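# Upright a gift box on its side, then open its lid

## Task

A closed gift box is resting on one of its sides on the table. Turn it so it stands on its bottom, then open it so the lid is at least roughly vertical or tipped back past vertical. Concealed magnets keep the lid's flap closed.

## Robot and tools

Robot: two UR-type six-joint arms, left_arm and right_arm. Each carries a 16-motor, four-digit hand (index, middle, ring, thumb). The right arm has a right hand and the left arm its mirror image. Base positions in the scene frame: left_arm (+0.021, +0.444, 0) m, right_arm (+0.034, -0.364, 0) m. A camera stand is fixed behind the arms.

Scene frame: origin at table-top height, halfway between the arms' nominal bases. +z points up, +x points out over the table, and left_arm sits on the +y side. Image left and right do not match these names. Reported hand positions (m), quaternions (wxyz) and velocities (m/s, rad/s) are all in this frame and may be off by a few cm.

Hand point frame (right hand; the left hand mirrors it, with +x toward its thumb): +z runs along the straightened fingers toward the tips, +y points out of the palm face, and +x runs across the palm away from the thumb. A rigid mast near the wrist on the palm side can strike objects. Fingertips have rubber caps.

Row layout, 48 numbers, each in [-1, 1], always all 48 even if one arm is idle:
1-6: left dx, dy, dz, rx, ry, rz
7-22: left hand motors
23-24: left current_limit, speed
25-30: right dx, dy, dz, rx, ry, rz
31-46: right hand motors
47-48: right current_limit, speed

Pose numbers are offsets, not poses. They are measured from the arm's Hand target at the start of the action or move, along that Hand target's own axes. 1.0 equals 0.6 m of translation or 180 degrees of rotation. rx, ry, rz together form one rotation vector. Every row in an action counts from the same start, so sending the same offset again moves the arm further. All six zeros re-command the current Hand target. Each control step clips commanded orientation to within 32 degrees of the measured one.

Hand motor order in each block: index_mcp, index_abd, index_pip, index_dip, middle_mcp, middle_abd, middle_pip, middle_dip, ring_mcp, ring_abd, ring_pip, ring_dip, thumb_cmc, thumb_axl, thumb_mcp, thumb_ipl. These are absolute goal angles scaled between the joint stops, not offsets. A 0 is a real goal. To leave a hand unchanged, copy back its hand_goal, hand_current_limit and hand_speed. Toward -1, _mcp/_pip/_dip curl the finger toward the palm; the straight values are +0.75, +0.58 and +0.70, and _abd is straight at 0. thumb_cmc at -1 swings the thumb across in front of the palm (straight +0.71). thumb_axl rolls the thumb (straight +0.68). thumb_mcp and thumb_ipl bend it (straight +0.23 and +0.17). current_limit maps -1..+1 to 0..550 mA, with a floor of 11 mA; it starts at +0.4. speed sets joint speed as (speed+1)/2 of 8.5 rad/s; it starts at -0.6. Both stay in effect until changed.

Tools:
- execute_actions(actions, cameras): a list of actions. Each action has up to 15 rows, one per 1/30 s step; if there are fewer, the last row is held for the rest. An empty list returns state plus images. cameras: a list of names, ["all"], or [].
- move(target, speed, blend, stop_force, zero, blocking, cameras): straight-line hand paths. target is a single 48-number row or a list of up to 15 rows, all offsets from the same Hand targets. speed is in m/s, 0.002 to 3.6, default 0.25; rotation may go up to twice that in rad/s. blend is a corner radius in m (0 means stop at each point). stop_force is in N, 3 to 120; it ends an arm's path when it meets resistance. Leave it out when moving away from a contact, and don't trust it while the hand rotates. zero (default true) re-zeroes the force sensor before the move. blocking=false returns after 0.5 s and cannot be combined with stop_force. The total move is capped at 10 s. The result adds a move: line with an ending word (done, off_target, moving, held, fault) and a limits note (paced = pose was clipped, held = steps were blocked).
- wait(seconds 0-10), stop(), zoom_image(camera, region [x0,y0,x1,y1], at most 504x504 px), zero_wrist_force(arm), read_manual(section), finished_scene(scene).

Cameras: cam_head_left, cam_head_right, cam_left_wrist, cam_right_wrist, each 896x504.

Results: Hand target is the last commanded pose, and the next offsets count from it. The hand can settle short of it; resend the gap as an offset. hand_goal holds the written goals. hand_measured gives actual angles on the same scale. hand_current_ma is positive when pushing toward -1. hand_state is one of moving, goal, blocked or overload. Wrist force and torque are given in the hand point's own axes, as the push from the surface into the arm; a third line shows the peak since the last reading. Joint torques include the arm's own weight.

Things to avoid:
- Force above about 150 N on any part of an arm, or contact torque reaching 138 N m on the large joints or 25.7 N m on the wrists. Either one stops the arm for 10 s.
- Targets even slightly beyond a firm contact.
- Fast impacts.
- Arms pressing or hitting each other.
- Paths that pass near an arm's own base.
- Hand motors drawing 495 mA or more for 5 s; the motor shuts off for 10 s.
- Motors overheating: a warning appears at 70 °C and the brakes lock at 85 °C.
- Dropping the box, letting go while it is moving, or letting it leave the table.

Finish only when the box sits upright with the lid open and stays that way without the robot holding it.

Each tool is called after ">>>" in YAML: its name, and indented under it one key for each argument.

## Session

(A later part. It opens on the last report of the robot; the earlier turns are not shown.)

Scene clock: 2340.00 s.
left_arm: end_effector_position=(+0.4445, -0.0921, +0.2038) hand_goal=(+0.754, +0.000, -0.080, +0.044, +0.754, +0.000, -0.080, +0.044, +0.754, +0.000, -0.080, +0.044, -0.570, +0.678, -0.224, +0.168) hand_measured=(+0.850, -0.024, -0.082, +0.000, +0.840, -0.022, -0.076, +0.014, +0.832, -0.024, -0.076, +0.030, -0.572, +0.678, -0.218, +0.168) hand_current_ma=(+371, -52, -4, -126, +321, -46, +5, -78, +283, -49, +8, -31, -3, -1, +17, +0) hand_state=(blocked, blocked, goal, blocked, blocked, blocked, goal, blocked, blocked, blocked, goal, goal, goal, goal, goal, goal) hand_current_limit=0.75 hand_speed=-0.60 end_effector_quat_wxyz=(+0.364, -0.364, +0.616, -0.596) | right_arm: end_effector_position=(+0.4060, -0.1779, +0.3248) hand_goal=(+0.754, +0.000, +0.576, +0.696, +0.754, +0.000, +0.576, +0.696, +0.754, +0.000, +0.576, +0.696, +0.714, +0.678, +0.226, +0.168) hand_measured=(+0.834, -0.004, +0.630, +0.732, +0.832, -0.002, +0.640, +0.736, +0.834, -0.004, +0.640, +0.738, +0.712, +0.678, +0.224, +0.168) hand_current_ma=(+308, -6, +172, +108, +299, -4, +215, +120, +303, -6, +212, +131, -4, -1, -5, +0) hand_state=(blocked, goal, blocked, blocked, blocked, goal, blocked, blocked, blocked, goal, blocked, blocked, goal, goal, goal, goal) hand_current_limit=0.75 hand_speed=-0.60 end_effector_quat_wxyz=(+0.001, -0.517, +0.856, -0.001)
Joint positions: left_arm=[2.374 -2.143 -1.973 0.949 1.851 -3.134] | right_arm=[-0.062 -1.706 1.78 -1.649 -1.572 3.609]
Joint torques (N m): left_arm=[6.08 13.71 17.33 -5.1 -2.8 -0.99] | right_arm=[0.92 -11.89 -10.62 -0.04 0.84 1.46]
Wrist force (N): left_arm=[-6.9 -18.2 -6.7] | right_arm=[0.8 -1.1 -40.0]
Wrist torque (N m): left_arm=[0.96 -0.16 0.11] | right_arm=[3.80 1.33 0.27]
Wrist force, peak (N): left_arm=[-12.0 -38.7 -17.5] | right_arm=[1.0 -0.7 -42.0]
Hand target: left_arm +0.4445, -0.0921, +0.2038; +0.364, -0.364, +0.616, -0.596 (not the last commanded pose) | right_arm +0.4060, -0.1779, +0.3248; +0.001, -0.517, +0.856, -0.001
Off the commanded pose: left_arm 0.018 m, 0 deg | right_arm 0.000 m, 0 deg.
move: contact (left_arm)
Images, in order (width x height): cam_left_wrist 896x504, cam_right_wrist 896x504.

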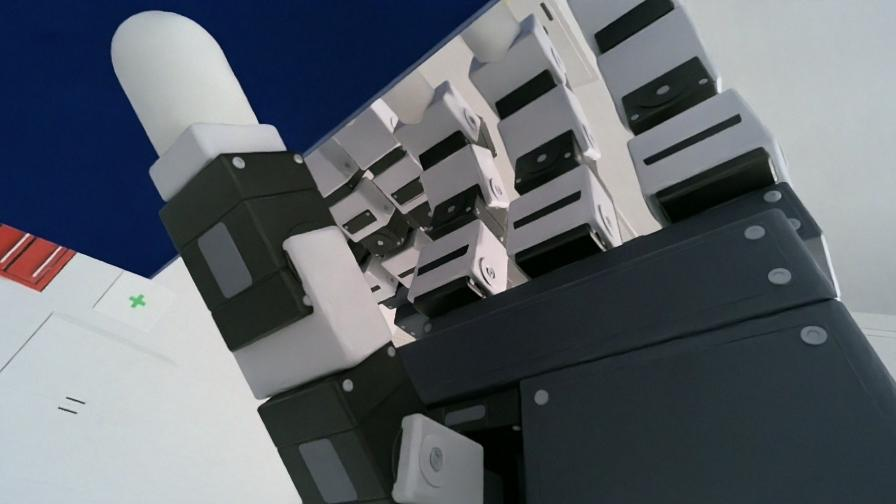

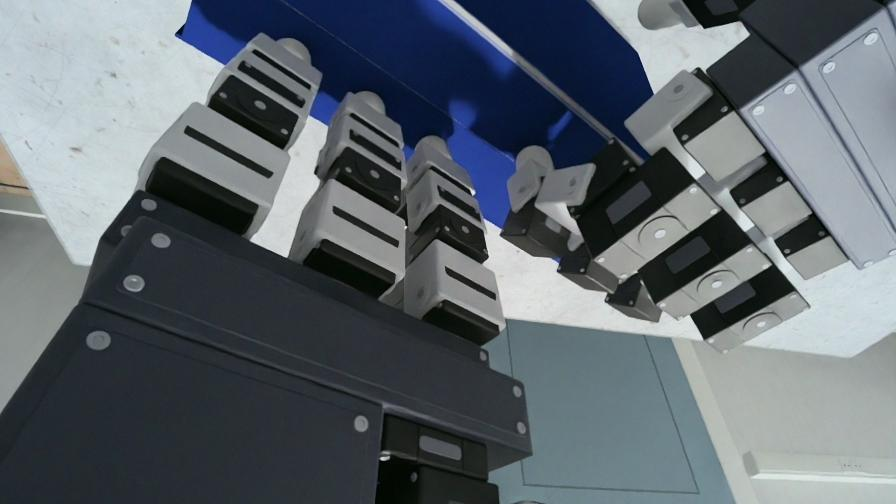

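>>> move:
  target: [0,0,-0.04,0,0,0,0.754,0,-0.081,0.044,0.754,0,-0.081,0.044,0.754,0,-0.081,0.044,-0.571,0.678,-0.224,0.168,0.75,-0.6,0,0,0,0,0,0,0.754,0,0.576,0.696,0.754,0,0.576,0.696,0.754,0,0.576,0.696,0.714,0.678,0.226,0.168,0.75,-0.6]
  speed: [0.006]
  stop_force: 15
  cameras: ["cam_head_left","cam_right_wrist","cam_left_wrist"]

>>> zoom_image:
  camera: "cam_right_wrist"
  region: [392, 0, 896, 300]

>>> zoom_image:
  camera: "cam_head_left"
  region: [340, 220, 560, 400]

Scene clock: 2365.97 s.
left_arm: end_effector_position=(+0.4233, -0.0808, +0.2044) hand_goal=(+0.754, +0.000, -0.080, +0.044, +0.754, +0.000, -0.080, +0.044, +0.754, +0.000, -0.080, +0.044, -0.570, +0.678, -0.224, +0.168) hand_measured=(+0.788, -0.006, -0.078, +0.036, +0.780, -0.006, -0.072, +0.046, +0.776, -0.004, -0.074, +0.046, -0.572, +0.678, -0.218, +0.168) hand_current_ma=(+100, -10, +2, -13, +74, -7, +14, +1, +56, -6, +10, +3, -3, -1, +17, +0) hand_state=(blocked, goal, goal, goal, blocked, goal, goal, goal, blocked, goal, goal, goal, goal, goal, goal, goal) hand_current_limit=0.75 hand_speed=-0.60 end_effector_quat_wxyz=(+0.364, -0.364, +0.616, -0.596) | right_arm: end_effector_position=(+0.4060, -0.1779, +0.3248) hand_goal=(+0.754, +0.000, +0.576, +0.696, +0.754, +0.000, +0.576, +0.696, +0.754, +0.000, +0.576, +0.696, +0.714, +0.678, +0.226, +0.168) hand_measured=(+0.742, -0.010, +0.570, +0.694, +0.746, -0.008, +0.572, +0.694, +0.746, -0.010, +0.572, +0.694, +0.712, +0.678, +0.224, +0.168) hand_current_ma=(-29, -18, -10, -4, -17, -15, -6, -2, -16, -18, -5, -2, -4, -1, -5, +0) hand_state=(goal, goal, goal, goal, goal, goal, goal, goal, goal, goal, goal, goal, goal, goal, goal, goal) hand_current_limit=0.75 hand_speed=-0.60 end_effector_quat_wxyz=(+0.001, -0.517, +0.856, -0.001)
Joint positions: left_arm=[2.358 -2.112 -2.034 0.978 1.867 -3.135] | right_arm=[-0.062 -1.706 1.78 -1.649 -1.572 3.609]
Joint torques (N m): left_arm=[-7.25 49.91 -0.93 3.02 1.38 -0.96] | right_arm=[1.15 -13.93 -24.85 -2.54 0.93 1.94]
Wrist force (N): left_arm=[-4.6 -4.3 -0.6] | right_arm=[1.7 0.4 -22.1]
Wrist torque (N m): left_arm=[0.28 0.47 -0.14] | right_arm=[1.51 0.93 0.29]
Wrist force, peak (N): left_arm=[-7.1 -20.3 -6.5] | right_arm=[1.0 0.9 -60.6]
Hand target: left_arm +0.4233, -0.0808, +0.2044; +0.364, -0.364, +0.616, -0.596 | right_arm +0.4060, -0.1779, +0.3248; +0.001, -0.517, +0.856, -0.001
Off the commanded pose: left_arm 0.000 m, 0 deg | right_arm 0.000 m, 0 deg.
move: done
Images, in order (width x height): cam_head_left 896x504, cam_left_wrist 896x504, cam_right_wrist 896x504.

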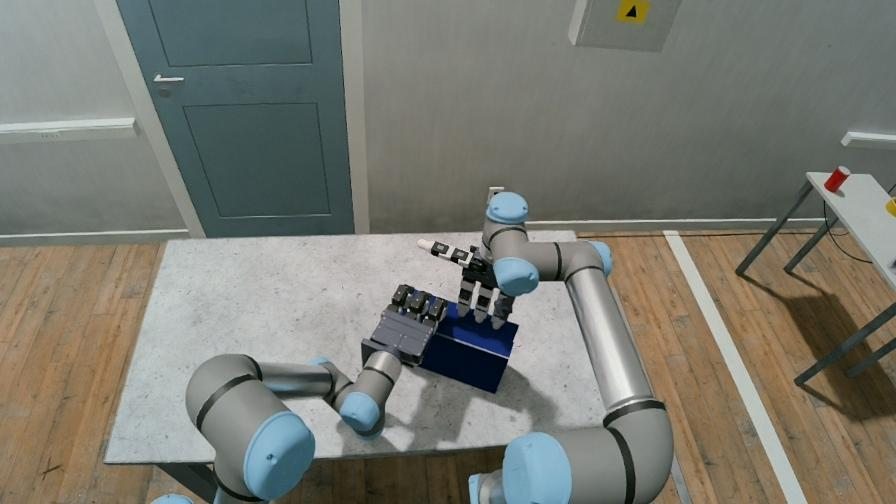

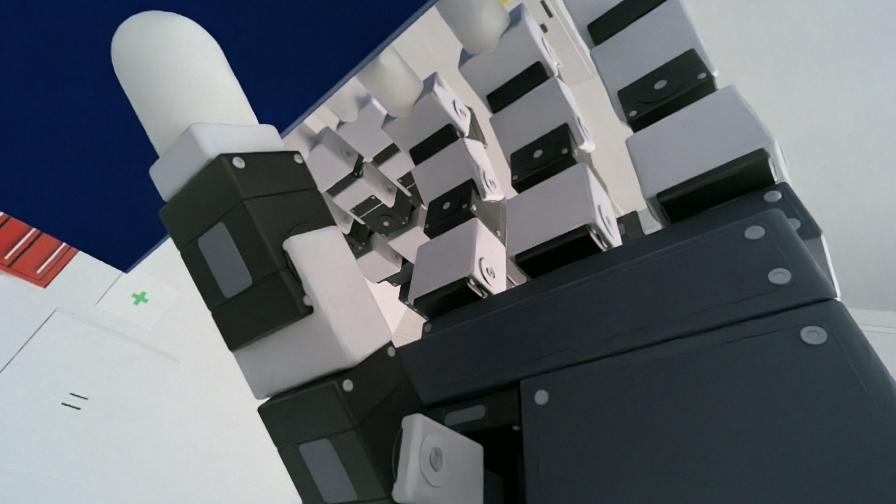

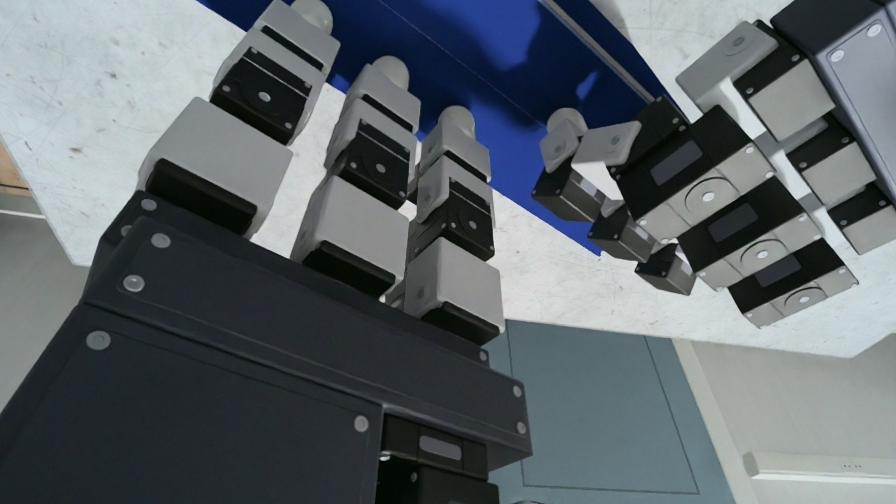

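Scaled by 1.000.

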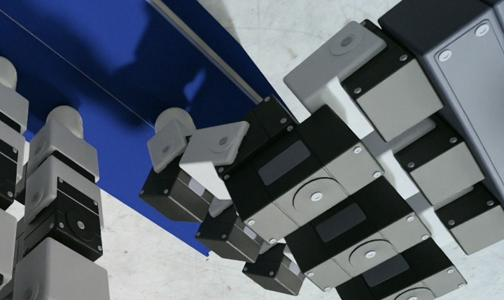

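Scaled by 2.291 from the camera's 896x504 image, which has a finer 1280x720 frame.

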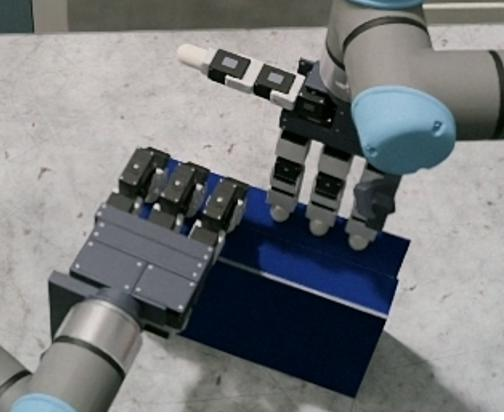

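>>> move:
  target:
    - [0,-0.025,0,0,0,0,0.754,0,-0.081,0.044,0.754,0,-0.081,0.044,0.754,0,-0.081,0.044,-0.571,0.678,-0.224,0.168,0.75,-0.6,0,0,0,0,0,0,0.754,0,0.576,0.696,0.754,0,0.576,0.696,0.754,0,0.576,0.696,0.714,0.678,0.226,0.168,0.75,-0.6]
    - [0,-0.025,0.055,0,0,0,0.754,0,-0.081,0.044,0.754,0,-0.081,0.044,0.754,0,-0.081,0.044,-0.571,0.678,-0.224,0.168,0.75,-0.6,0,0,0,0,0,0,0.754,0,0.576,0.696,0.754,0,0.576,0.696,0.754,0,0.576,0.696,0.714,0.678,0.226,0.168,0.75,-0.6]
  speed: [0.04,0.06]

>>> move:
  target: [0,0.043,0,0,0,0,0.754,0,-0.081,0.044,0.754,0,-0.081,0.044,0.754,0,-0.081,0.044,-0.571,0.678,-0.224,0.168,0.75,-0.6,0,0,0,0,0,0,0.754,0,0.576,0.696,0.754,0,0.576,0.696,0.754,0,0.576,0.696,0.714,0.678,0.226,0.168,0.75,-0.6]
  speed: [0.005]
  stop_force: 6
  cameras: ["cam_right_wrist","cam_left_wrist"]

>>> zoom_image:
  camera: "cam_right_wrist"
  region: [392, 0, 896, 300]

Scene clock: 2384.17 s.
left_arm: end_effector_position=(+0.4526, -0.0966, +0.2186) hand_goal=(+0.754, +0.000, -0.080, +0.044, +0.754, +0.000, -0.080, +0.044, +0.754, +0.000, -0.080, +0.044, -0.570, +0.678, -0.224, +0.168) hand_measured=(+0.748, -0.004, -0.080, +0.044, +0.748, -0.004, -0.078, +0.046, +0.746, -0.004, -0.080, +0.046, -0.572, +0.678, -0.218, +0.168) hand_current_ma=(-13, -4, +1, +1, -13, -4, +1, +3, -16, -5, +1, +3, -3, -1, +17, +0) hand_state=(goal, goal, goal, goal, goal, goal, goal, goal, goal, goal, goal, goal, goal, goal, goal, goal) hand_current_limit=0.75 hand_speed=-0.60 end_effector_quat_wxyz=(+0.364, -0.364, +0.616, -0.596) | right_arm: end_effector_position=(+0.4060, -0.1779, +0.3248) hand_goal=(+0.754, +0.000, +0.576, +0.696, +0.754, +0.000, +0.576, +0.696, +0.754, +0.000, +0.576, +0.696, +0.714, +0.678, +0.226, +0.168) hand_measured=(+0.742, -0.010, +0.570, +0.694, +0.746, -0.008, +0.572, +0.694, +0.746, -0.010, +0.572, +0.694, +0.712, +0.678, +0.224, +0.168) hand_current_ma=(-29, -18, -10, -4, -17, -15, -6, -2, -16, -18, -5, -2, -4, -1, -5, +0) hand_state=(goal, goal, goal, goal, goal, goal, goal, goal, goal, goal, goal, goal, goal, goal, goal, goal) hand_current_limit=0.75 hand_speed=-0.60 end_effector_quat_wxyz=(+0.001, -0.517, +0.856, -0.001)
Joint positions: left_arm=[2.379 -2.125 -1.945 0.902 1.846 -3.134] | right_arm=[-0.062 -1.706 1.78 -1.649 -1.572 3.609]
Joint torques (N m): left_arm=[7.05 26.83 24.76 -0.1 -1.61 1.67] | right_arm=[0.63 -20.56 -24.75 -2.47 0.95 2.01]
Wrist force (N): left_arm=[-3.7 0.0 -1.1] | right_arm=[1.7 0.4 -22.5]
Wrist torque (N m): left_arm=[0.12 0.49 -0.36] | right_arm=[1.53 0.93 0.29]
Wrist force, peak (N): left_arm=[-4.6 -5.6 -0.2] | right_arm=[1.6 -0.1 -23.5]
Hand target: left_arm +0.4527, -0.0966, +0.2186; +0.364, -0.364, +0.616, -0.596 | right_arm +0.4060, -0.1779, +0.3248; +0.001, -0.517, +0.856, -0.001
Off the commanded pose: left_arm 0.000 m, 0 deg | right_arm 0.000 m, 0 deg.
move: done

Scene clock: 2388.13 s.
left_arm: end_effector_position=(+0.4525, -0.0963, +0.2049) hand_goal=(+0.754, +0.000, -0.080, +0.044, +0.754, +0.000, -0.080, +0.044, +0.754, +0.000, -0.080, +0.044, -0.570, +0.678, -0.224, +0.168) hand_measured=(+0.762, -0.004, -0.086, +0.034, +0.756, -0.004, -0.082, +0.040, +0.748, -0.004, -0.080, +0.044, -0.572, +0.678, -0.218, +0.168) hand_current_ma=(+14, -4, -9, -22, +1, -4, -2, -8, -9, -4, +0, -1, -3, -1, +17, +0) hand_state=(goal, goal, goal, goal, goal, goal, goal, goal, goal, goal, goal, goal, goal, goal, goal, goal) hand_current_limit=0.75 hand_speed=-0.60 end_effector_quat_wxyz=(+0.364, -0.364, +0.616, -0.596) | right_arm: end_effector_position=(+0.4060, -0.1779, +0.3248) hand_goal=(+0.754, +0.000, +0.576, +0.696, +0.754, +0.000, +0.576, +0.696, +0.754, +0.000, +0.576, +0.696, +0.714, +0.678, +0.226, +0.168) hand_measured=(+0.742, -0.010, +0.570, +0.694, +0.746, -0.008, +0.572, +0.694, +0.746, -0.010, +0.572, +0.694, +0.712, +0.678, +0.224, +0.168) hand_current_ma=(-29, -18, -10, -4, -17, -15, -6, -2, -16, -18, -5, -2, -4, -1, -5, +0) hand_state=(goal, goal, goal, goal, goal, goal, goal, goal, goal, goal, goal, goal, goal, goal, goal, goal) hand_current_limit=0.75 hand_speed=-0.60 end_effector_quat_wxyz=(+0.001, -0.517, +0.856, -0.001)
Joint positions: left_arm=[2.379 -2.152 -1.95 0.934 1.846 -3.134] | right_arm=[-0.062 -1.706 1.78 -1.649 -1.572 3.609]
Joint torques (N m): left_arm=[6.17 51.49 16.52 -0.76 -1.39 1.74] | right_arm=[0.79 -20.11 -24.64 -2.37 0.96 1.96]
Wrist force (N): left_arm=[-4.1 -3.2 -2.8] | right_arm=[1.8 0.4 -22.2]
Wrist torque (N m): left_arm=[0.30 0.52 -0.35] | right_arm=[1.54 0.92 0.30]
Wrist force, peak (N): left_arm=[-4.3 -7.1 -3.9] | right_arm=[1.7 0.2 -23.4]
Hand target: left_arm +0.4525, -0.0963, +0.2049; +0.364, -0.364, +0.616, -0.596 (not the last commanded pose) | right_arm +0.4060, -0.1779, +0.3248; +0.001, -0.517, +0.856, -0.001
Off the commanded pose: left_arm 0.012 m, 0 deg | right_arm 0.000 m, 0 deg.
move: contact (left_arm)
Images, in order (width x height): cam_left_wrist 896x504, cam_right_wrist 896x504.

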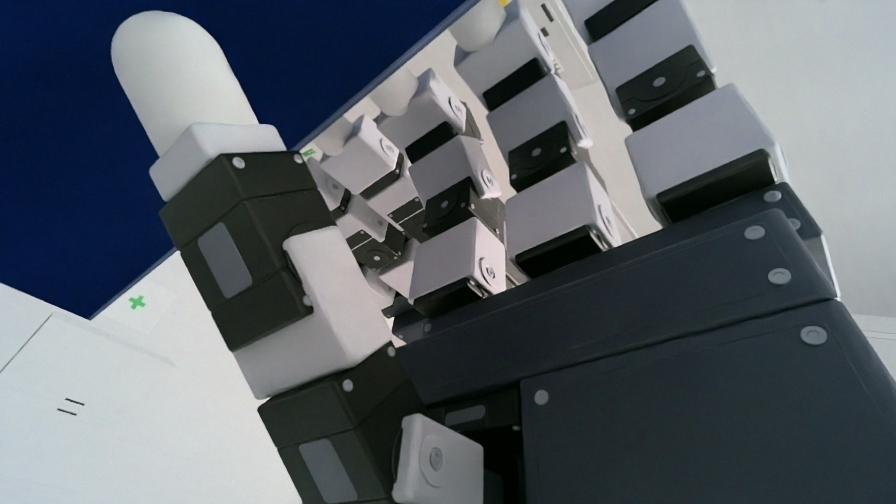

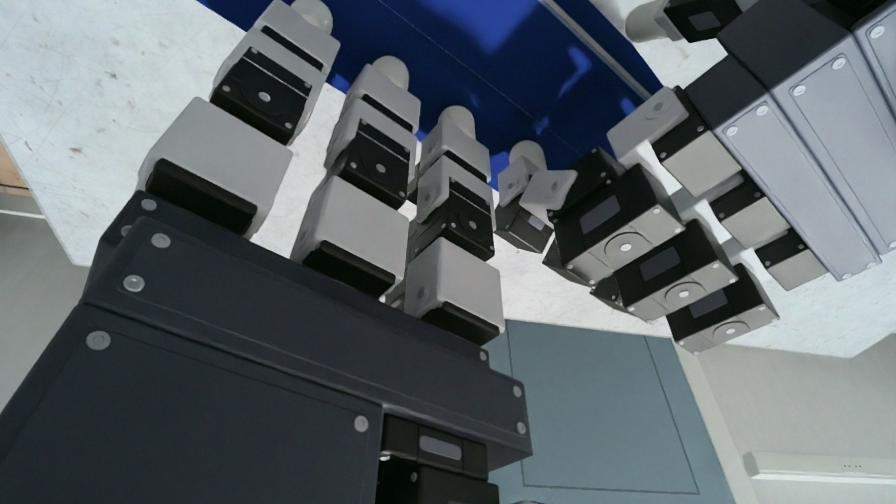

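Scaled by 1.000.

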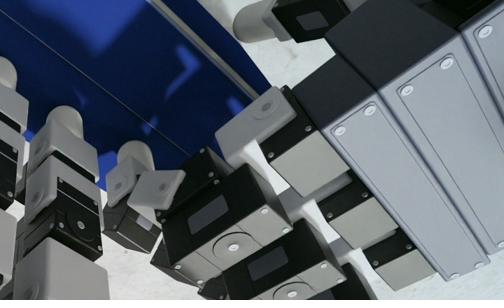

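>>> move:
  target:
    - [0,0.006,0,0,0,0,0.754,0,-0.081,0.044,0.754,0,-0.081,0.044,0.754,0,-0.081,0.044,-0.571,0.678,-0.224,0.168,0.75,-0.6,0,0,0,0,0,0,0.754,0,0.576,0.696,0.754,0,0.576,0.696,0.754,0,0.576,0.696,0.714,0.678,0.226,0.168,0.75,-0.6]
    - [0,0.006,-0.035,0,0,0,0.754,0,-0.081,0.044,0.754,0,-0.081,0.044,0.754,0,-0.081,0.044,-0.571,0.678,-0.224,0.168,0.75,-0.6,0,0,0,0,0,0,0.754,0,0.576,0.696,0.754,0,0.576,0.696,0.754,0,0.576,0.696,0.714,0.678,0.226,0.168,0.75,-0.6]
  speed: [0.006,0.008]
  cameras: ["cam_right_wrist","cam_left_wrist"]

>>> zoom_image:
  camera: "cam_right_wrist"
  region: [392, 0, 896, 300]

Scene clock: 2406.03 s.
left_arm: end_effector_position=(+0.4340, -0.0864, +0.2019) hand_goal=(+0.754, +0.000, -0.080, +0.044, +0.754, +0.000, -0.080, +0.044, +0.754, +0.000, -0.080, +0.044, -0.570, +0.678, -0.224, +0.168) hand_measured=(+0.788, -0.004, -0.058, +0.058, +0.780, -0.002, -0.064, +0.054, +0.776, -0.004, -0.072, +0.048, -0.572, +0.678, -0.218, +0.168) hand_current_ma=(+97, -4, +52, +31, +72, -3, +36, +19, +57, -4, +15, +6, -3, -1, +17, +0) hand_state=(blocked, goal, blocked, goal, blocked, goal, goal, goal, blocked, goal, goal, goal, goal, goal, goal, goal) hand_current_limit=0.75 hand_speed=-0.60 end_effector_quat_wxyz=(+0.364, -0.364, +0.616, -0.596) | right_arm: end_effector_position=(+0.4060, -0.1779, +0.3248) hand_goal=(+0.754, +0.000, +0.576, +0.696, +0.754, +0.000, +0.576, +0.696, +0.754, +0.000, +0.576, +0.696, +0.714, +0.678, +0.226, +0.168) hand_measured=(+0.742, -0.010, +0.570, +0.694, +0.746, -0.008, +0.572, +0.694, +0.746, -0.010, +0.572, +0.694, +0.712, +0.678, +0.224, +0.168) hand_current_ma=(-29, -18, -10, -4, -18, -15, -7, -2, -16, -18, -5, -2, -4, -1, -5, +0) hand_state=(goal, goal, goal, goal, goal, goal, goal, goal, goal, goal, goal, goal, goal, goal, goal, goal) hand_current_limit=0.75 hand_speed=-0.60 end_effector_quat_wxyz=(+0.001, -0.517, +0.856, -0.001)
Joint positions: left_arm=[2.366 -2.132 -2.004 0.969 1.859 -3.135] | right_arm=[-0.062 -1.706 1.78 -1.649 -1.572 3.609]
Joint torques (N m): left_arm=[-7.77 52.72 -1.56 3.67 1.58 -1.17] | right_arm=[0.23 -8.53 -7.85 0.59 0.93 1.97]
Wrist force (N): left_arm=[-4.6 -2.3 2.0] | right_arm=[1.9 0.1 -20.9]
Wrist torque (N m): left_arm=[0.24 0.61 -0.28] | right_arm=[1.35 0.86 0.30]
Wrist force, peak (N): left_arm=[-4.6 -18.2 -7.5] | right_arm=[1.7 -0.9 -26.5]
Hand target: left_arm +0.4339, -0.0864, +0.2019; +0.364, -0.364, +0.616, -0.596 | right_arm +0.4060, -0.1779, +0.3248; +0.001, -0.517, +0.856, -0.001
Off the commanded pose: left_arm 0.000 m, 0 deg | right_arm 0.000 m, 0 deg.
move: done
Images, in order (width x height): cam_left_wrist 896x504, cam_right_wrist 896x504.

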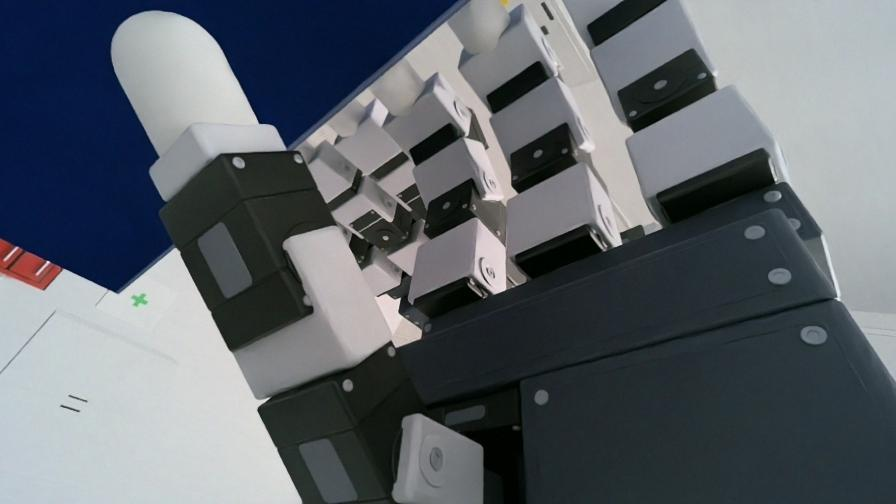

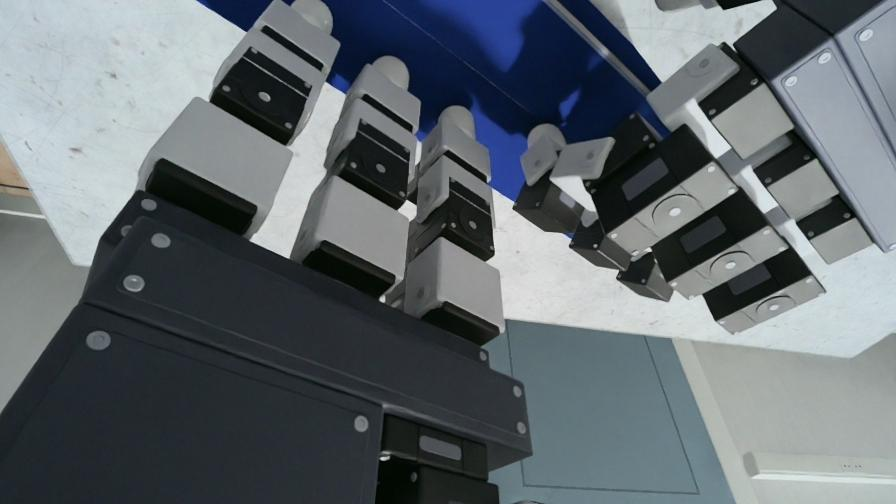

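Scaled by 1.000.

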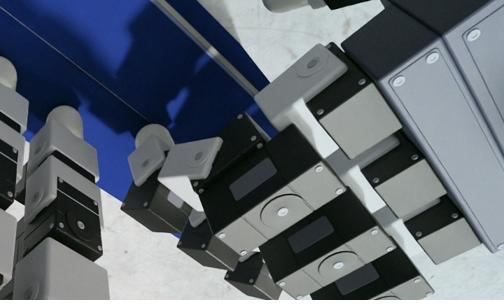

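>>> move:
  target: [0,0,-0.02,0,0,0,0.754,0,-0.081,0.044,0.754,0,-0.081,0.044,0.754,0,-0.081,0.044,-0.571,0.678,-0.224,0.168,0.75,-0.6,0,0,0,0,0,0,0.754,0,0.576,0.696,0.754,0,0.576,0.696,0.754,0,0.576,0.696,0.714,0.678,0.226,0.168,0.75,-0.6]
  speed: [0.008]
  cameras: ["cam_right_wrist","cam_left_wrist"]

>>> zoom_image:
  camera: "cam_right_wrist"
  region: [392, 0, 896, 300]

Scene clock: 2416.40 s.
left_arm: end_effector_position=(+0.4234, -0.0808, +0.2022) hand_goal=(+0.754, +0.000, -0.080, +0.044, +0.754, +0.000, -0.080, +0.044, +0.754, +0.000, -0.080, +0.044, -0.570, +0.678, -0.224, +0.168) hand_measured=(+0.784, +0.002, -0.058, +0.056, +0.776, +0.000, -0.064, +0.054, +0.772, -0.004, -0.072, +0.048, -0.572, +0.678, -0.218, +0.168) hand_current_ma=(+86, +3, +52, +27, +59, +1, +36, +19, +46, -4, +15, +6, -3, -1, +17, +0) hand_state=(blocked, goal, blocked, goal, blocked, goal, goal, goal, goal, goal, goal, goal, goal, goal, goal, goal) hand_current_limit=0.75 hand_speed=-0.60 end_effector_quat_wxyz=(+0.364, -0.364, +0.616, -0.596) | right_arm: end_effector_position=(+0.4060, -0.1779, +0.3248) hand_goal=(+0.754, +0.000, +0.576, +0.696, +0.754, +0.000, +0.576, +0.696, +0.754, +0.000, +0.576, +0.696, +0.714, +0.678, +0.226, +0.168) hand_measured=(+0.742, -0.010, +0.570, +0.694, +0.746, -0.008, +0.572, +0.694, +0.746, -0.010, +0.572, +0.694, +0.712, +0.678, +0.224, +0.168) hand_current_ma=(-29, -18, -10, -4, -18, -15, -7, -2, -16, -18, -5, -2, -4, -1, -5, +0) hand_state=(goal, goal, goal, goal, goal, goal, goal, goal, goal, goal, goal, goal, goal, goal, goal, goal) hand_current_limit=0.75 hand_speed=-0.60 end_effector_quat_wxyz=(+0.001, -0.517, +0.856, -0.001)
Joint positions: left_arm=[2.358 -2.117 -2.035 0.984 1.867 -3.135] | right_arm=[-0.062 -1.706 1.78 -1.649 -1.572 3.609]
Joint torques (N m): left_arm=[-5.97 51.38 -1.33 3.47 2.1 -0.89] | right_arm=[0.84 4.24 -6.65 0.56 0.99 1.96]
Wrist force (N): left_arm=[-3.3 -3.9 0.2] | right_arm=[1.7 -0.8 -22.9]
Wrist torque (N m): left_arm=[0.25 0.70 -0.21] | right_arm=[1.56 0.93 0.27]
Wrist force, peak (N): left_arm=[-4.7 -3.1 2.1] | right_arm=[1.4 -0.6 -23.0]
Hand target: left_arm +0.4233, -0.0807, +0.2022; +0.364, -0.364, +0.616, -0.596 | right_arm +0.4060, -0.1779, +0.3248; +0.001, -0.517, +0.856, -0.001
Off the commanded pose: left_arm 0.000 m, 0 deg | right_arm 0.000 m, 0 deg.
move: done
Images, in order (width x height): cam_left_wrist 896x504, cam_right_wrist 896x504.

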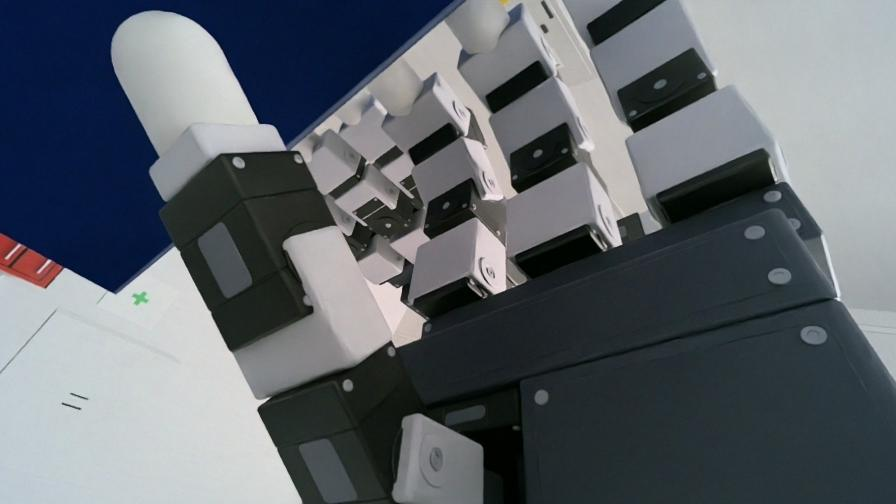

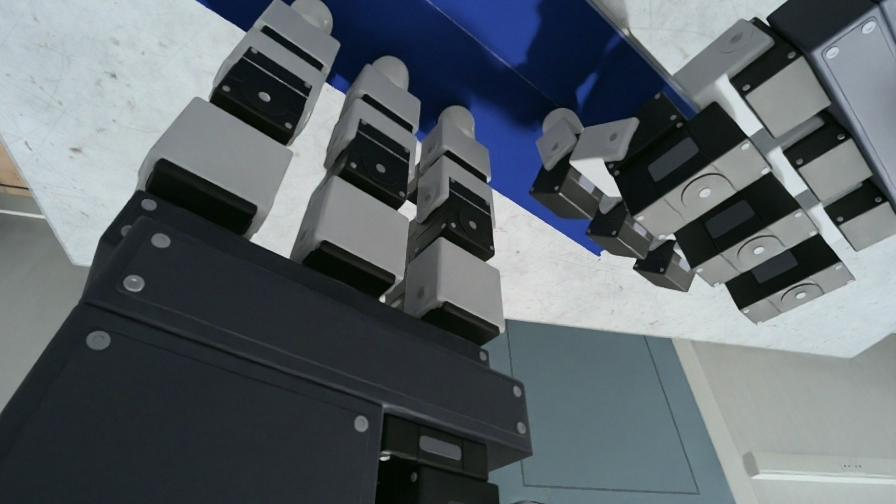

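Scaled by 1.000.

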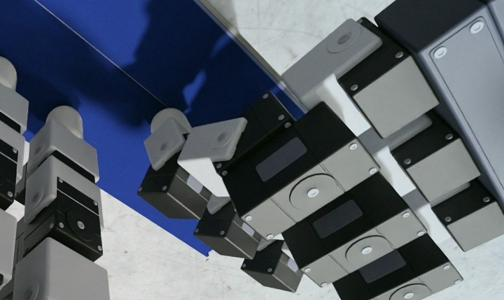

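>>> move:
  target: [0,0,-0.035,0,0,0,0.754,0,-0.081,0.044,0.754,0,-0.081,0.044,0.754,0,-0.081,0.044,-0.571,0.678,-0.224,0.168,0.75,-0.6,0,0,0,0,0,0,0.754,0,0.576,0.696,0.754,0,0.576,0.696,0.754,0,0.576,0.696,0.714,0.678,0.226,0.168,0.75,-0.6]
  speed: [0.01]
  cameras: ["cam_right_wrist","cam_left_wrist","cam_head_left"]

>>> zoom_image:
  camera: "cam_head_left"
  region: [340, 220, 560, 400]

Scene clock: 2430.23 s.
left_arm: end_effector_position=(+0.4049, -0.0709, +0.2027) hand_goal=(+0.754, +0.000, -0.080, +0.044, +0.754, +0.000, -0.080, +0.044, +0.754, +0.000, -0.080, +0.044, -0.570, +0.678, -0.224, +0.168) hand_measured=(+0.784, +0.010, -0.058, +0.054, +0.776, +0.006, -0.064, +0.054, +0.770, +0.002, -0.072, +0.048, -0.572, +0.678, -0.218, +0.168) hand_current_ma=(+85, +18, +52, +22, +57, +9, +36, +18, +37, +1, +15, +6, -3, -1, +17, +0) hand_state=(blocked, goal, blocked, goal, blocked, goal, goal, goal, goal, goal, goal, goal, goal, goal, goal, goal) hand_current_limit=0.75 hand_speed=-0.60 end_effector_quat_wxyz=(+0.364, -0.364, +0.616, -0.596) | right_arm: end_effector_position=(+0.4060, -0.1779, +0.3248) hand_goal=(+0.754, +0.000, +0.576, +0.696, +0.754, +0.000, +0.576, +0.696, +0.754, +0.000, +0.576, +0.696, +0.714, +0.678, +0.226, +0.168) hand_measured=(+0.744, -0.010, +0.570, +0.694, +0.748, -0.008, +0.572, +0.694, +0.748, -0.010, +0.572, +0.694, +0.712, +0.678, +0.224, +0.168) hand_current_ma=(-24, -18, -10, -4, -13, -15, -7, -2, -11, -18, -5, -2, -4, -1, -5, +0) hand_state=(goal, goal, goal, goal, goal, goal, goal, goal, goal, goal, goal, goal, goal, goal, goal, goal) hand_current_limit=0.75 hand_speed=-0.60 end_effector_quat_wxyz=(+0.001, -0.517, +0.856, -0.001)
Joint positions: left_arm=[2.343 -2.091 -2.086 1.009 1.881 -3.135] | right_arm=[-0.062 -1.706 1.78 -1.649 -1.572 3.609]
Joint torques (N m): left_arm=[-4.51 48.67 -2.12 3.2 2.22 -0.97] | right_arm=[0.44 4.01 -7.03 0.52 1.02 1.96]
Wrist force (N): left_arm=[-2.3 -4.2 0.1] | right_arm=[1.6 -1.2 -25.7]
Wrist torque (N m): left_arm=[0.28 0.76 -0.24] | right_arm=[1.84 1.01 0.25]
Wrist force, peak (N): left_arm=[-1.6 -5.8 1.3] | right_arm=[1.8 -1.1 -25.9]
Hand target: left_arm +0.4047, -0.0709, +0.2027; +0.364, -0.364, +0.616, -0.596 | right_arm +0.4060, -0.1779, +0.3248; +0.001, -0.517, +0.856, -0.001
Off the commanded pose: left_arm 0.000 m, 0 deg | right_arm 0.000 m, 0 deg.
move: done
Images, in order (width x height): cam_head_left 896x504, cam_left_wrist 896x504, cam_right_wrist 896x504.

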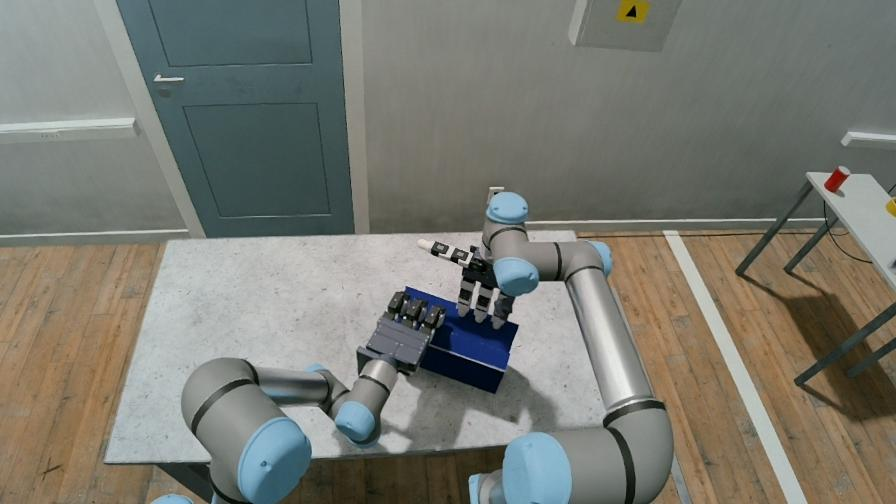

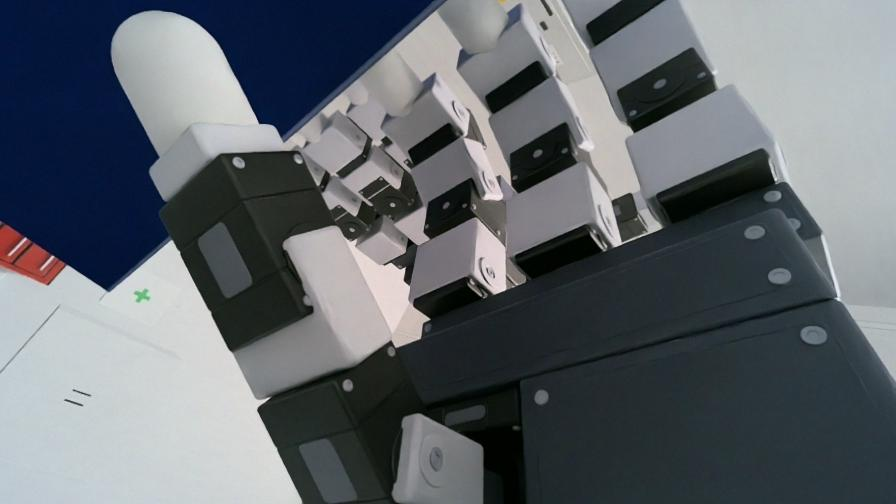

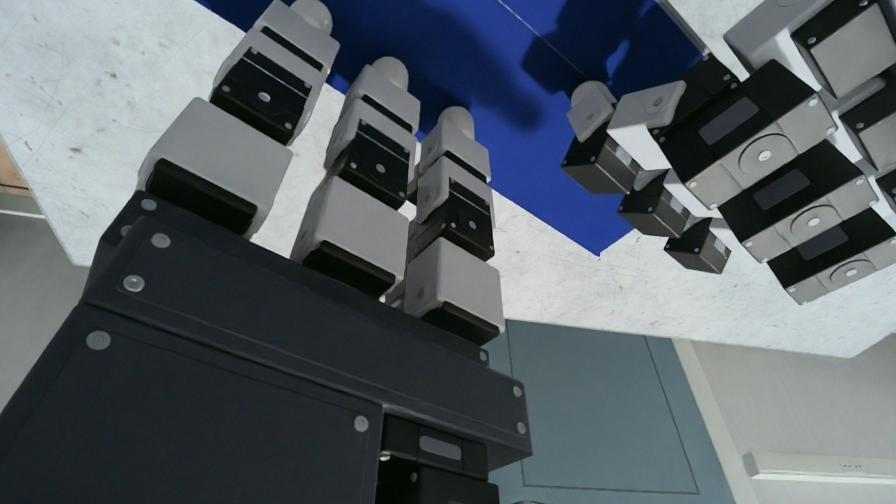

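Scaled by 2.291 from the camera's 896x504 image, which has a finer 1280x720 frame.

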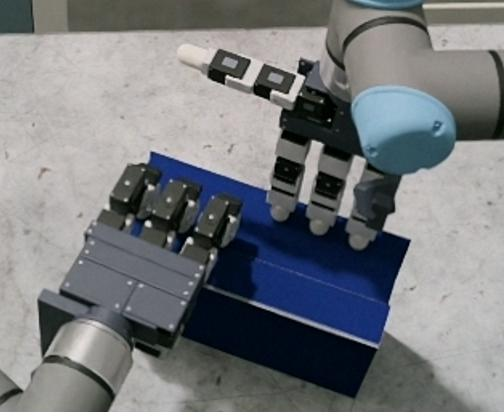

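>>> move:
  target: [0,0,-0.04,0,0,0,0.754,0,-0.081,0.044,0.754,0,-0.081,0.044,0.754,0,-0.081,0.044,-0.571,0.678,-0.224,0.168,0.75,-0.6,0,0,0,0,0,0,0.754,0,0.576,0.696,0.754,0,0.576,0.696,0.754,0,0.576,0.696,0.714,0.678,0.226,0.168,0.75,-0.6]
  speed: [0.01]
  cameras: ["cam_right_wrist","cam_left_wrist","cam_head_left"]

>>> zoom_image:
  camera: "cam_head_left"
  region: [340, 220, 560, 400]

Scene clock: 2520.03 s.
left_arm: end_effector_position=(+0.3837, -0.0597, +0.2033) hand_goal=(+0.754, +0.000, -0.080, +0.044, +0.754, +0.000, -0.080, +0.044, +0.754, +0.000, -0.080, +0.044, -0.570, +0.678, -0.224, +0.168) hand_measured=(+0.748, +0.004, -0.078, +0.046, +0.748, +0.004, -0.078, +0.048, +0.746, +0.002, -0.080, +0.048, -0.572, +0.678, -0.218, +0.168) hand_current_ma=(-11, +5, +1, +4, -12, +4, +1, +5, -15, +1, +1, +4, -3, -1, +17, +0) hand_state=(goal, goal, goal, goal, goal, goal, goal, goal, goal, goal, goal, goal, goal, goal, goal, goal) hand_current_limit=0.75 hand_speed=-0.60 end_effector_quat_wxyz=(+0.364, -0.364, +0.616, -0.596) | right_arm: end_effector_position=(+0.4060, -0.1779, +0.3248) hand_goal=(+0.754, +0.000, +0.576, +0.696, +0.754, +0.000, +0.576, +0.696, +0.754, +0.000, +0.576, +0.696, +0.714, +0.678, +0.226, +0.168) hand_measured=(+0.746, -0.010, +0.572, +0.694, +0.750, -0.008, +0.574, +0.694, +0.752, -0.010, +0.574, +0.694, +0.712, +0.678, +0.224, +0.168) hand_current_ma=(-16, -18, -7, -4, -6, -15, -4, -2, -4, -18, -3, -2, -4, -1, -5, +0) hand_state=(goal, goal, goal, goal, goal, goal, goal, goal, goal, goal, goal, goal, goal, goal, goal, goal) hand_current_limit=0.75 hand_speed=-0.60 end_effector_quat_wxyz=(+0.001, -0.517, +0.856, -0.001)
Joint positions: left_arm=[2.325 -2.061 -2.143 1.036 1.9 -3.136] | right_arm=[-0.062 -1.706 1.78 -1.649 -1.572 3.609]
Joint torques (N m): left_arm=[-6.11 48.35 0.23 4.45 1.55 -1.07] | right_arm=[0.72 4.43 -7.36 0.55 1.15 2.06]
Wrist force (N): left_arm=[-4.9 0.4 -1.2] | right_arm=[1.4 -1.1 -28.5]
Wrist torque (N m): left_arm=[0.14 0.64 -0.31] | right_arm=[2.18 1.11 0.25]
Wrist force, peak (N): left_arm=[-4.6 -2.8 0.5] | right_arm=[1.7 -1.3 -29.7]
Hand target: left_arm +0.3836, -0.0596, +0.2033; +0.364, -0.364, +0.616, -0.596 | right_arm +0.4060, -0.1779, +0.3248; +0.001, -0.517, +0.856, -0.001
Off the commanded pose: left_arm 0.000 m, 0 deg | right_arm 0.000 m, 0 deg.
move: done
Images, in order (width x height): cam_head_left 896x504, cam_left_wrist 896x504, cam_right_wrist 896x504.

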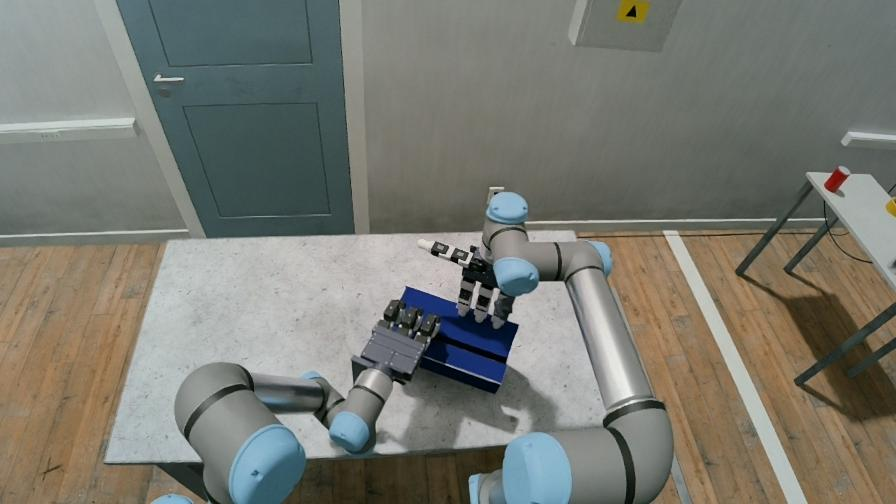

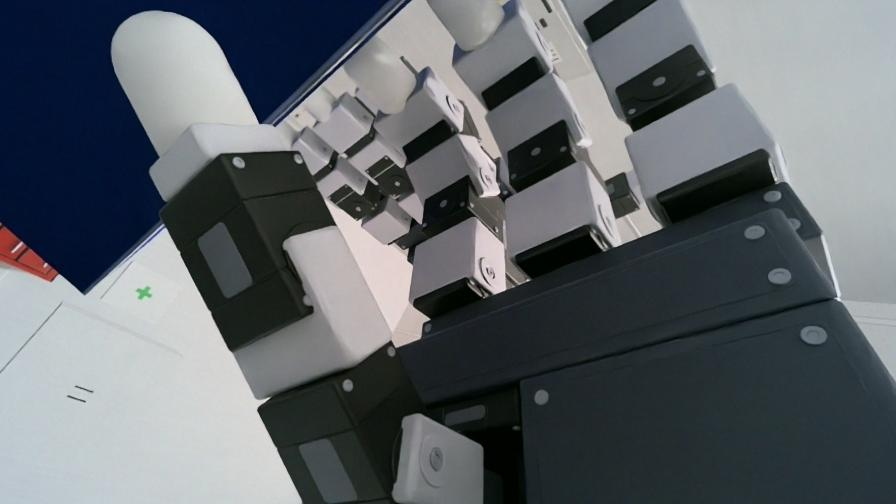

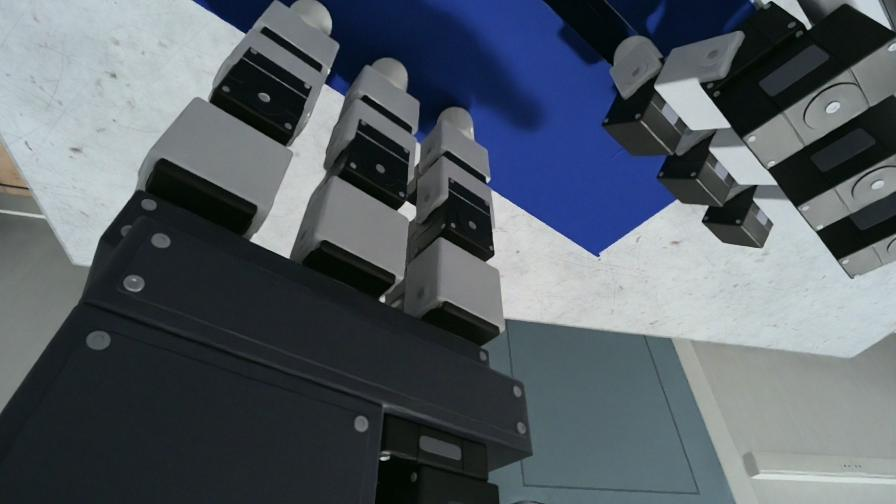

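Scaled by 2.291 from the camera's 896x504 image, which has a finer 1280x720 frame.

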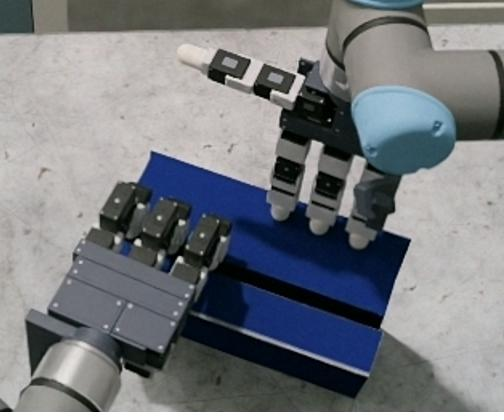

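>>> move:
  target:
    - [0,0,0,0,0,0,0.754,0,-0.081,0.044,0.754,0,-0.081,0.044,0.754,0,-0.081,0.044,-0.571,0.678,-0.224,0.168,0.75,-0.6,0,0,-0.05,0,0,0,0.754,0,0.576,0.696,0.754,0,0.576,0.696,0.754,0,0.576,0.696,0.714,0.678,0.226,0.168,0.75,-0.6]
    - [0,0,0,0,0,0,0.754,0,-0.081,0.044,0.754,0,-0.081,0.044,0.754,0,-0.081,0.044,-0.571,0.678,-0.224,0.168,0.75,-0.6,0.125,0,-0.21,0,0,0,0.754,0,0.576,0.696,0.754,0,0.576,0.696,0.754,0,0.576,0.696,0.714,0.678,0.226,0.168,0.75,-0.6]
    - [0,0,0,0,0,0,0.754,0,-0.081,0.044,0.754,0,-0.081,0.044,0.754,0,-0.081,0.044,-0.571,0.678,-0.224,0.168,0.75,-0.6,0.125,0.328,-0.21,0,0,0,0.754,0,0.576,0.696,0.754,0,0.576,0.696,0.754,0,0.576,0.696,0.714,0.678,0.226,0.168,0.75,-0.6]
  speed: [0.02,0.15,0.15]
  cameras: ["cam_right_wrist","cam_left_wrist","cam_head_left"]

>>> zoom_image:
  camera: "cam_head_left"
  region: [340, 220, 560, 400]

Scene clock: 2570.30 s.
left_arm: end_effector_position=(+0.3836, -0.0596, +0.2033) hand_goal=(+0.754, +0.000, -0.080, +0.044, +0.754, +0.000, -0.080, +0.044, +0.754, +0.000, -0.080, +0.044, -0.570, +0.678, -0.224, +0.168) hand_measured=(+0.748, +0.004, -0.080, +0.046, +0.748, +0.004, -0.078, +0.048, +0.746, +0.002, -0.080, +0.048, -0.572, +0.678, -0.214, +0.170) hand_current_ma=(-12, +5, +1, +4, -12, +4, +1, +5, -15, +1, +1, +4, -3, -1, +25, +3) hand_state=(goal, goal, goal, goal, goal, goal, goal, goal, goal, goal, goal, goal, goal, goal, goal, goal) hand_current_limit=0.75 hand_speed=-0.60 end_effector_quat_wxyz=(+0.364, -0.364, +0.616, -0.596) | right_arm: end_effector_position=(+0.1966, -0.1528, +0.4501) hand_goal=(+0.754, +0.000, +0.576, +0.696, +0.754, +0.000, +0.576, +0.696, +0.754, +0.000, +0.576, +0.696, +0.714, +0.678, +0.226, +0.168) hand_measured=(+0.750, -0.002, +0.574, +0.694, +0.752, -0.002, +0.574, +0.694, +0.754, -0.002, +0.576, +0.694, +0.712, +0.678, +0.224, +0.168) hand_current_ma=(-7, -4, -4, -4, -2, -4, -2, -2, -1, -4, -1, -2, -3, -1, -5, +0) hand_state=(goal, goal, goal, goal, goal, goal, goal, goal, goal, goal, goal, goal, goal, goal, goal, goal) hand_current_limit=0.75 hand_speed=-0.60 end_effector_quat_wxyz=(+0.001, -0.517, +0.856, -0.001)
Joint positions: left_arm=[2.325 -2.061 -2.143 1.037 1.9 -3.136] | right_arm=[0.032 -2.122 1.715 -1.167 -1.572 3.703]
Joint torques (N m): left_arm=[5.1 43.83 21.78 2.37 0 -1.09] | right_arm=[7.4 -10.57 -14.29 -0.45 -2.95 2.34]
Wrist force (N): left_arm=[-4.4 0.3 -1.4] | right_arm=[0.5 -0.8 -1.7]
Wrist torque (N m): left_arm=[0.09 0.58 -0.26] | right_arm=[0.03 0.00 -0.03]
Wrist force, peak (N): left_arm=[-4.9 0.8 -1.4] | right_arm=[1.5 -1.3 -29.9]
Hand target: left_arm +0.3836, -0.0596, +0.2033; +0.364, -0.364, +0.616, -0.596 | right_arm +0.1965, -0.1528, +0.4501; +0.001, -0.517, +0.856, -0.001
Off the commanded pose: left_arm 0.000 m, 0 deg | right_arm 0.000 m, 0 deg.
move: done
Images, in order (width x height): cam_head_left 896x504, cam_left_wrist 896x504, cam_right_wrist 896x504.

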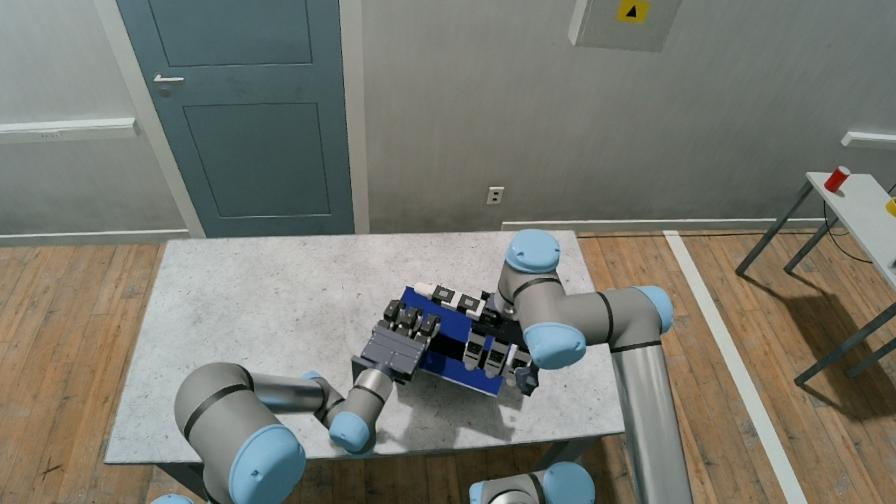

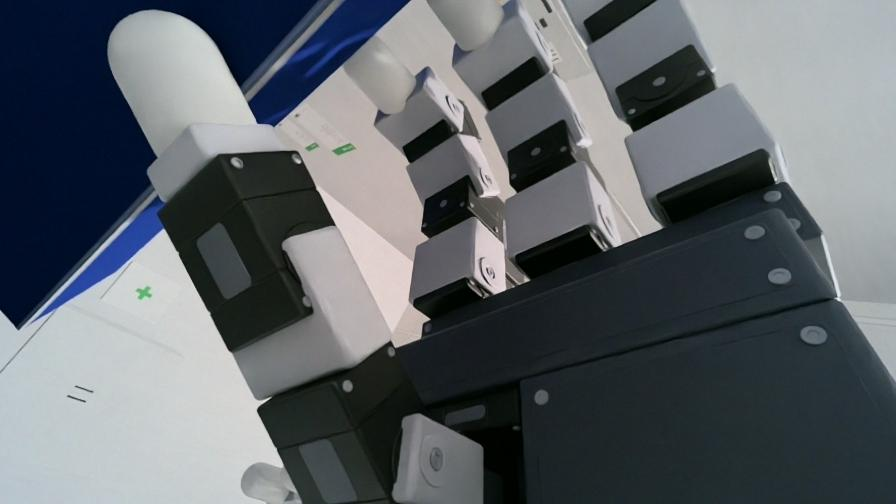

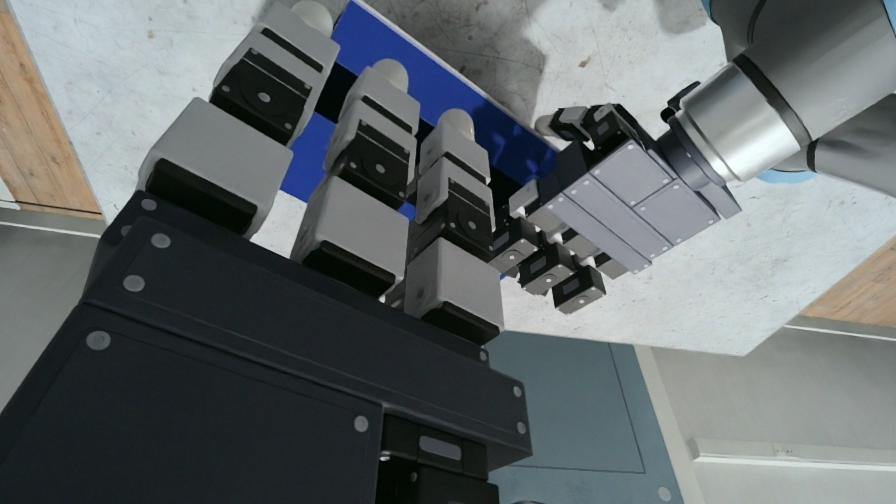

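Scaled by 2.291 from the camera's 896x504 image, which has a finer 1280x720 frame.

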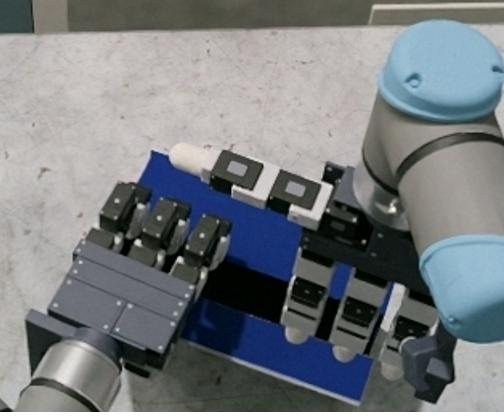

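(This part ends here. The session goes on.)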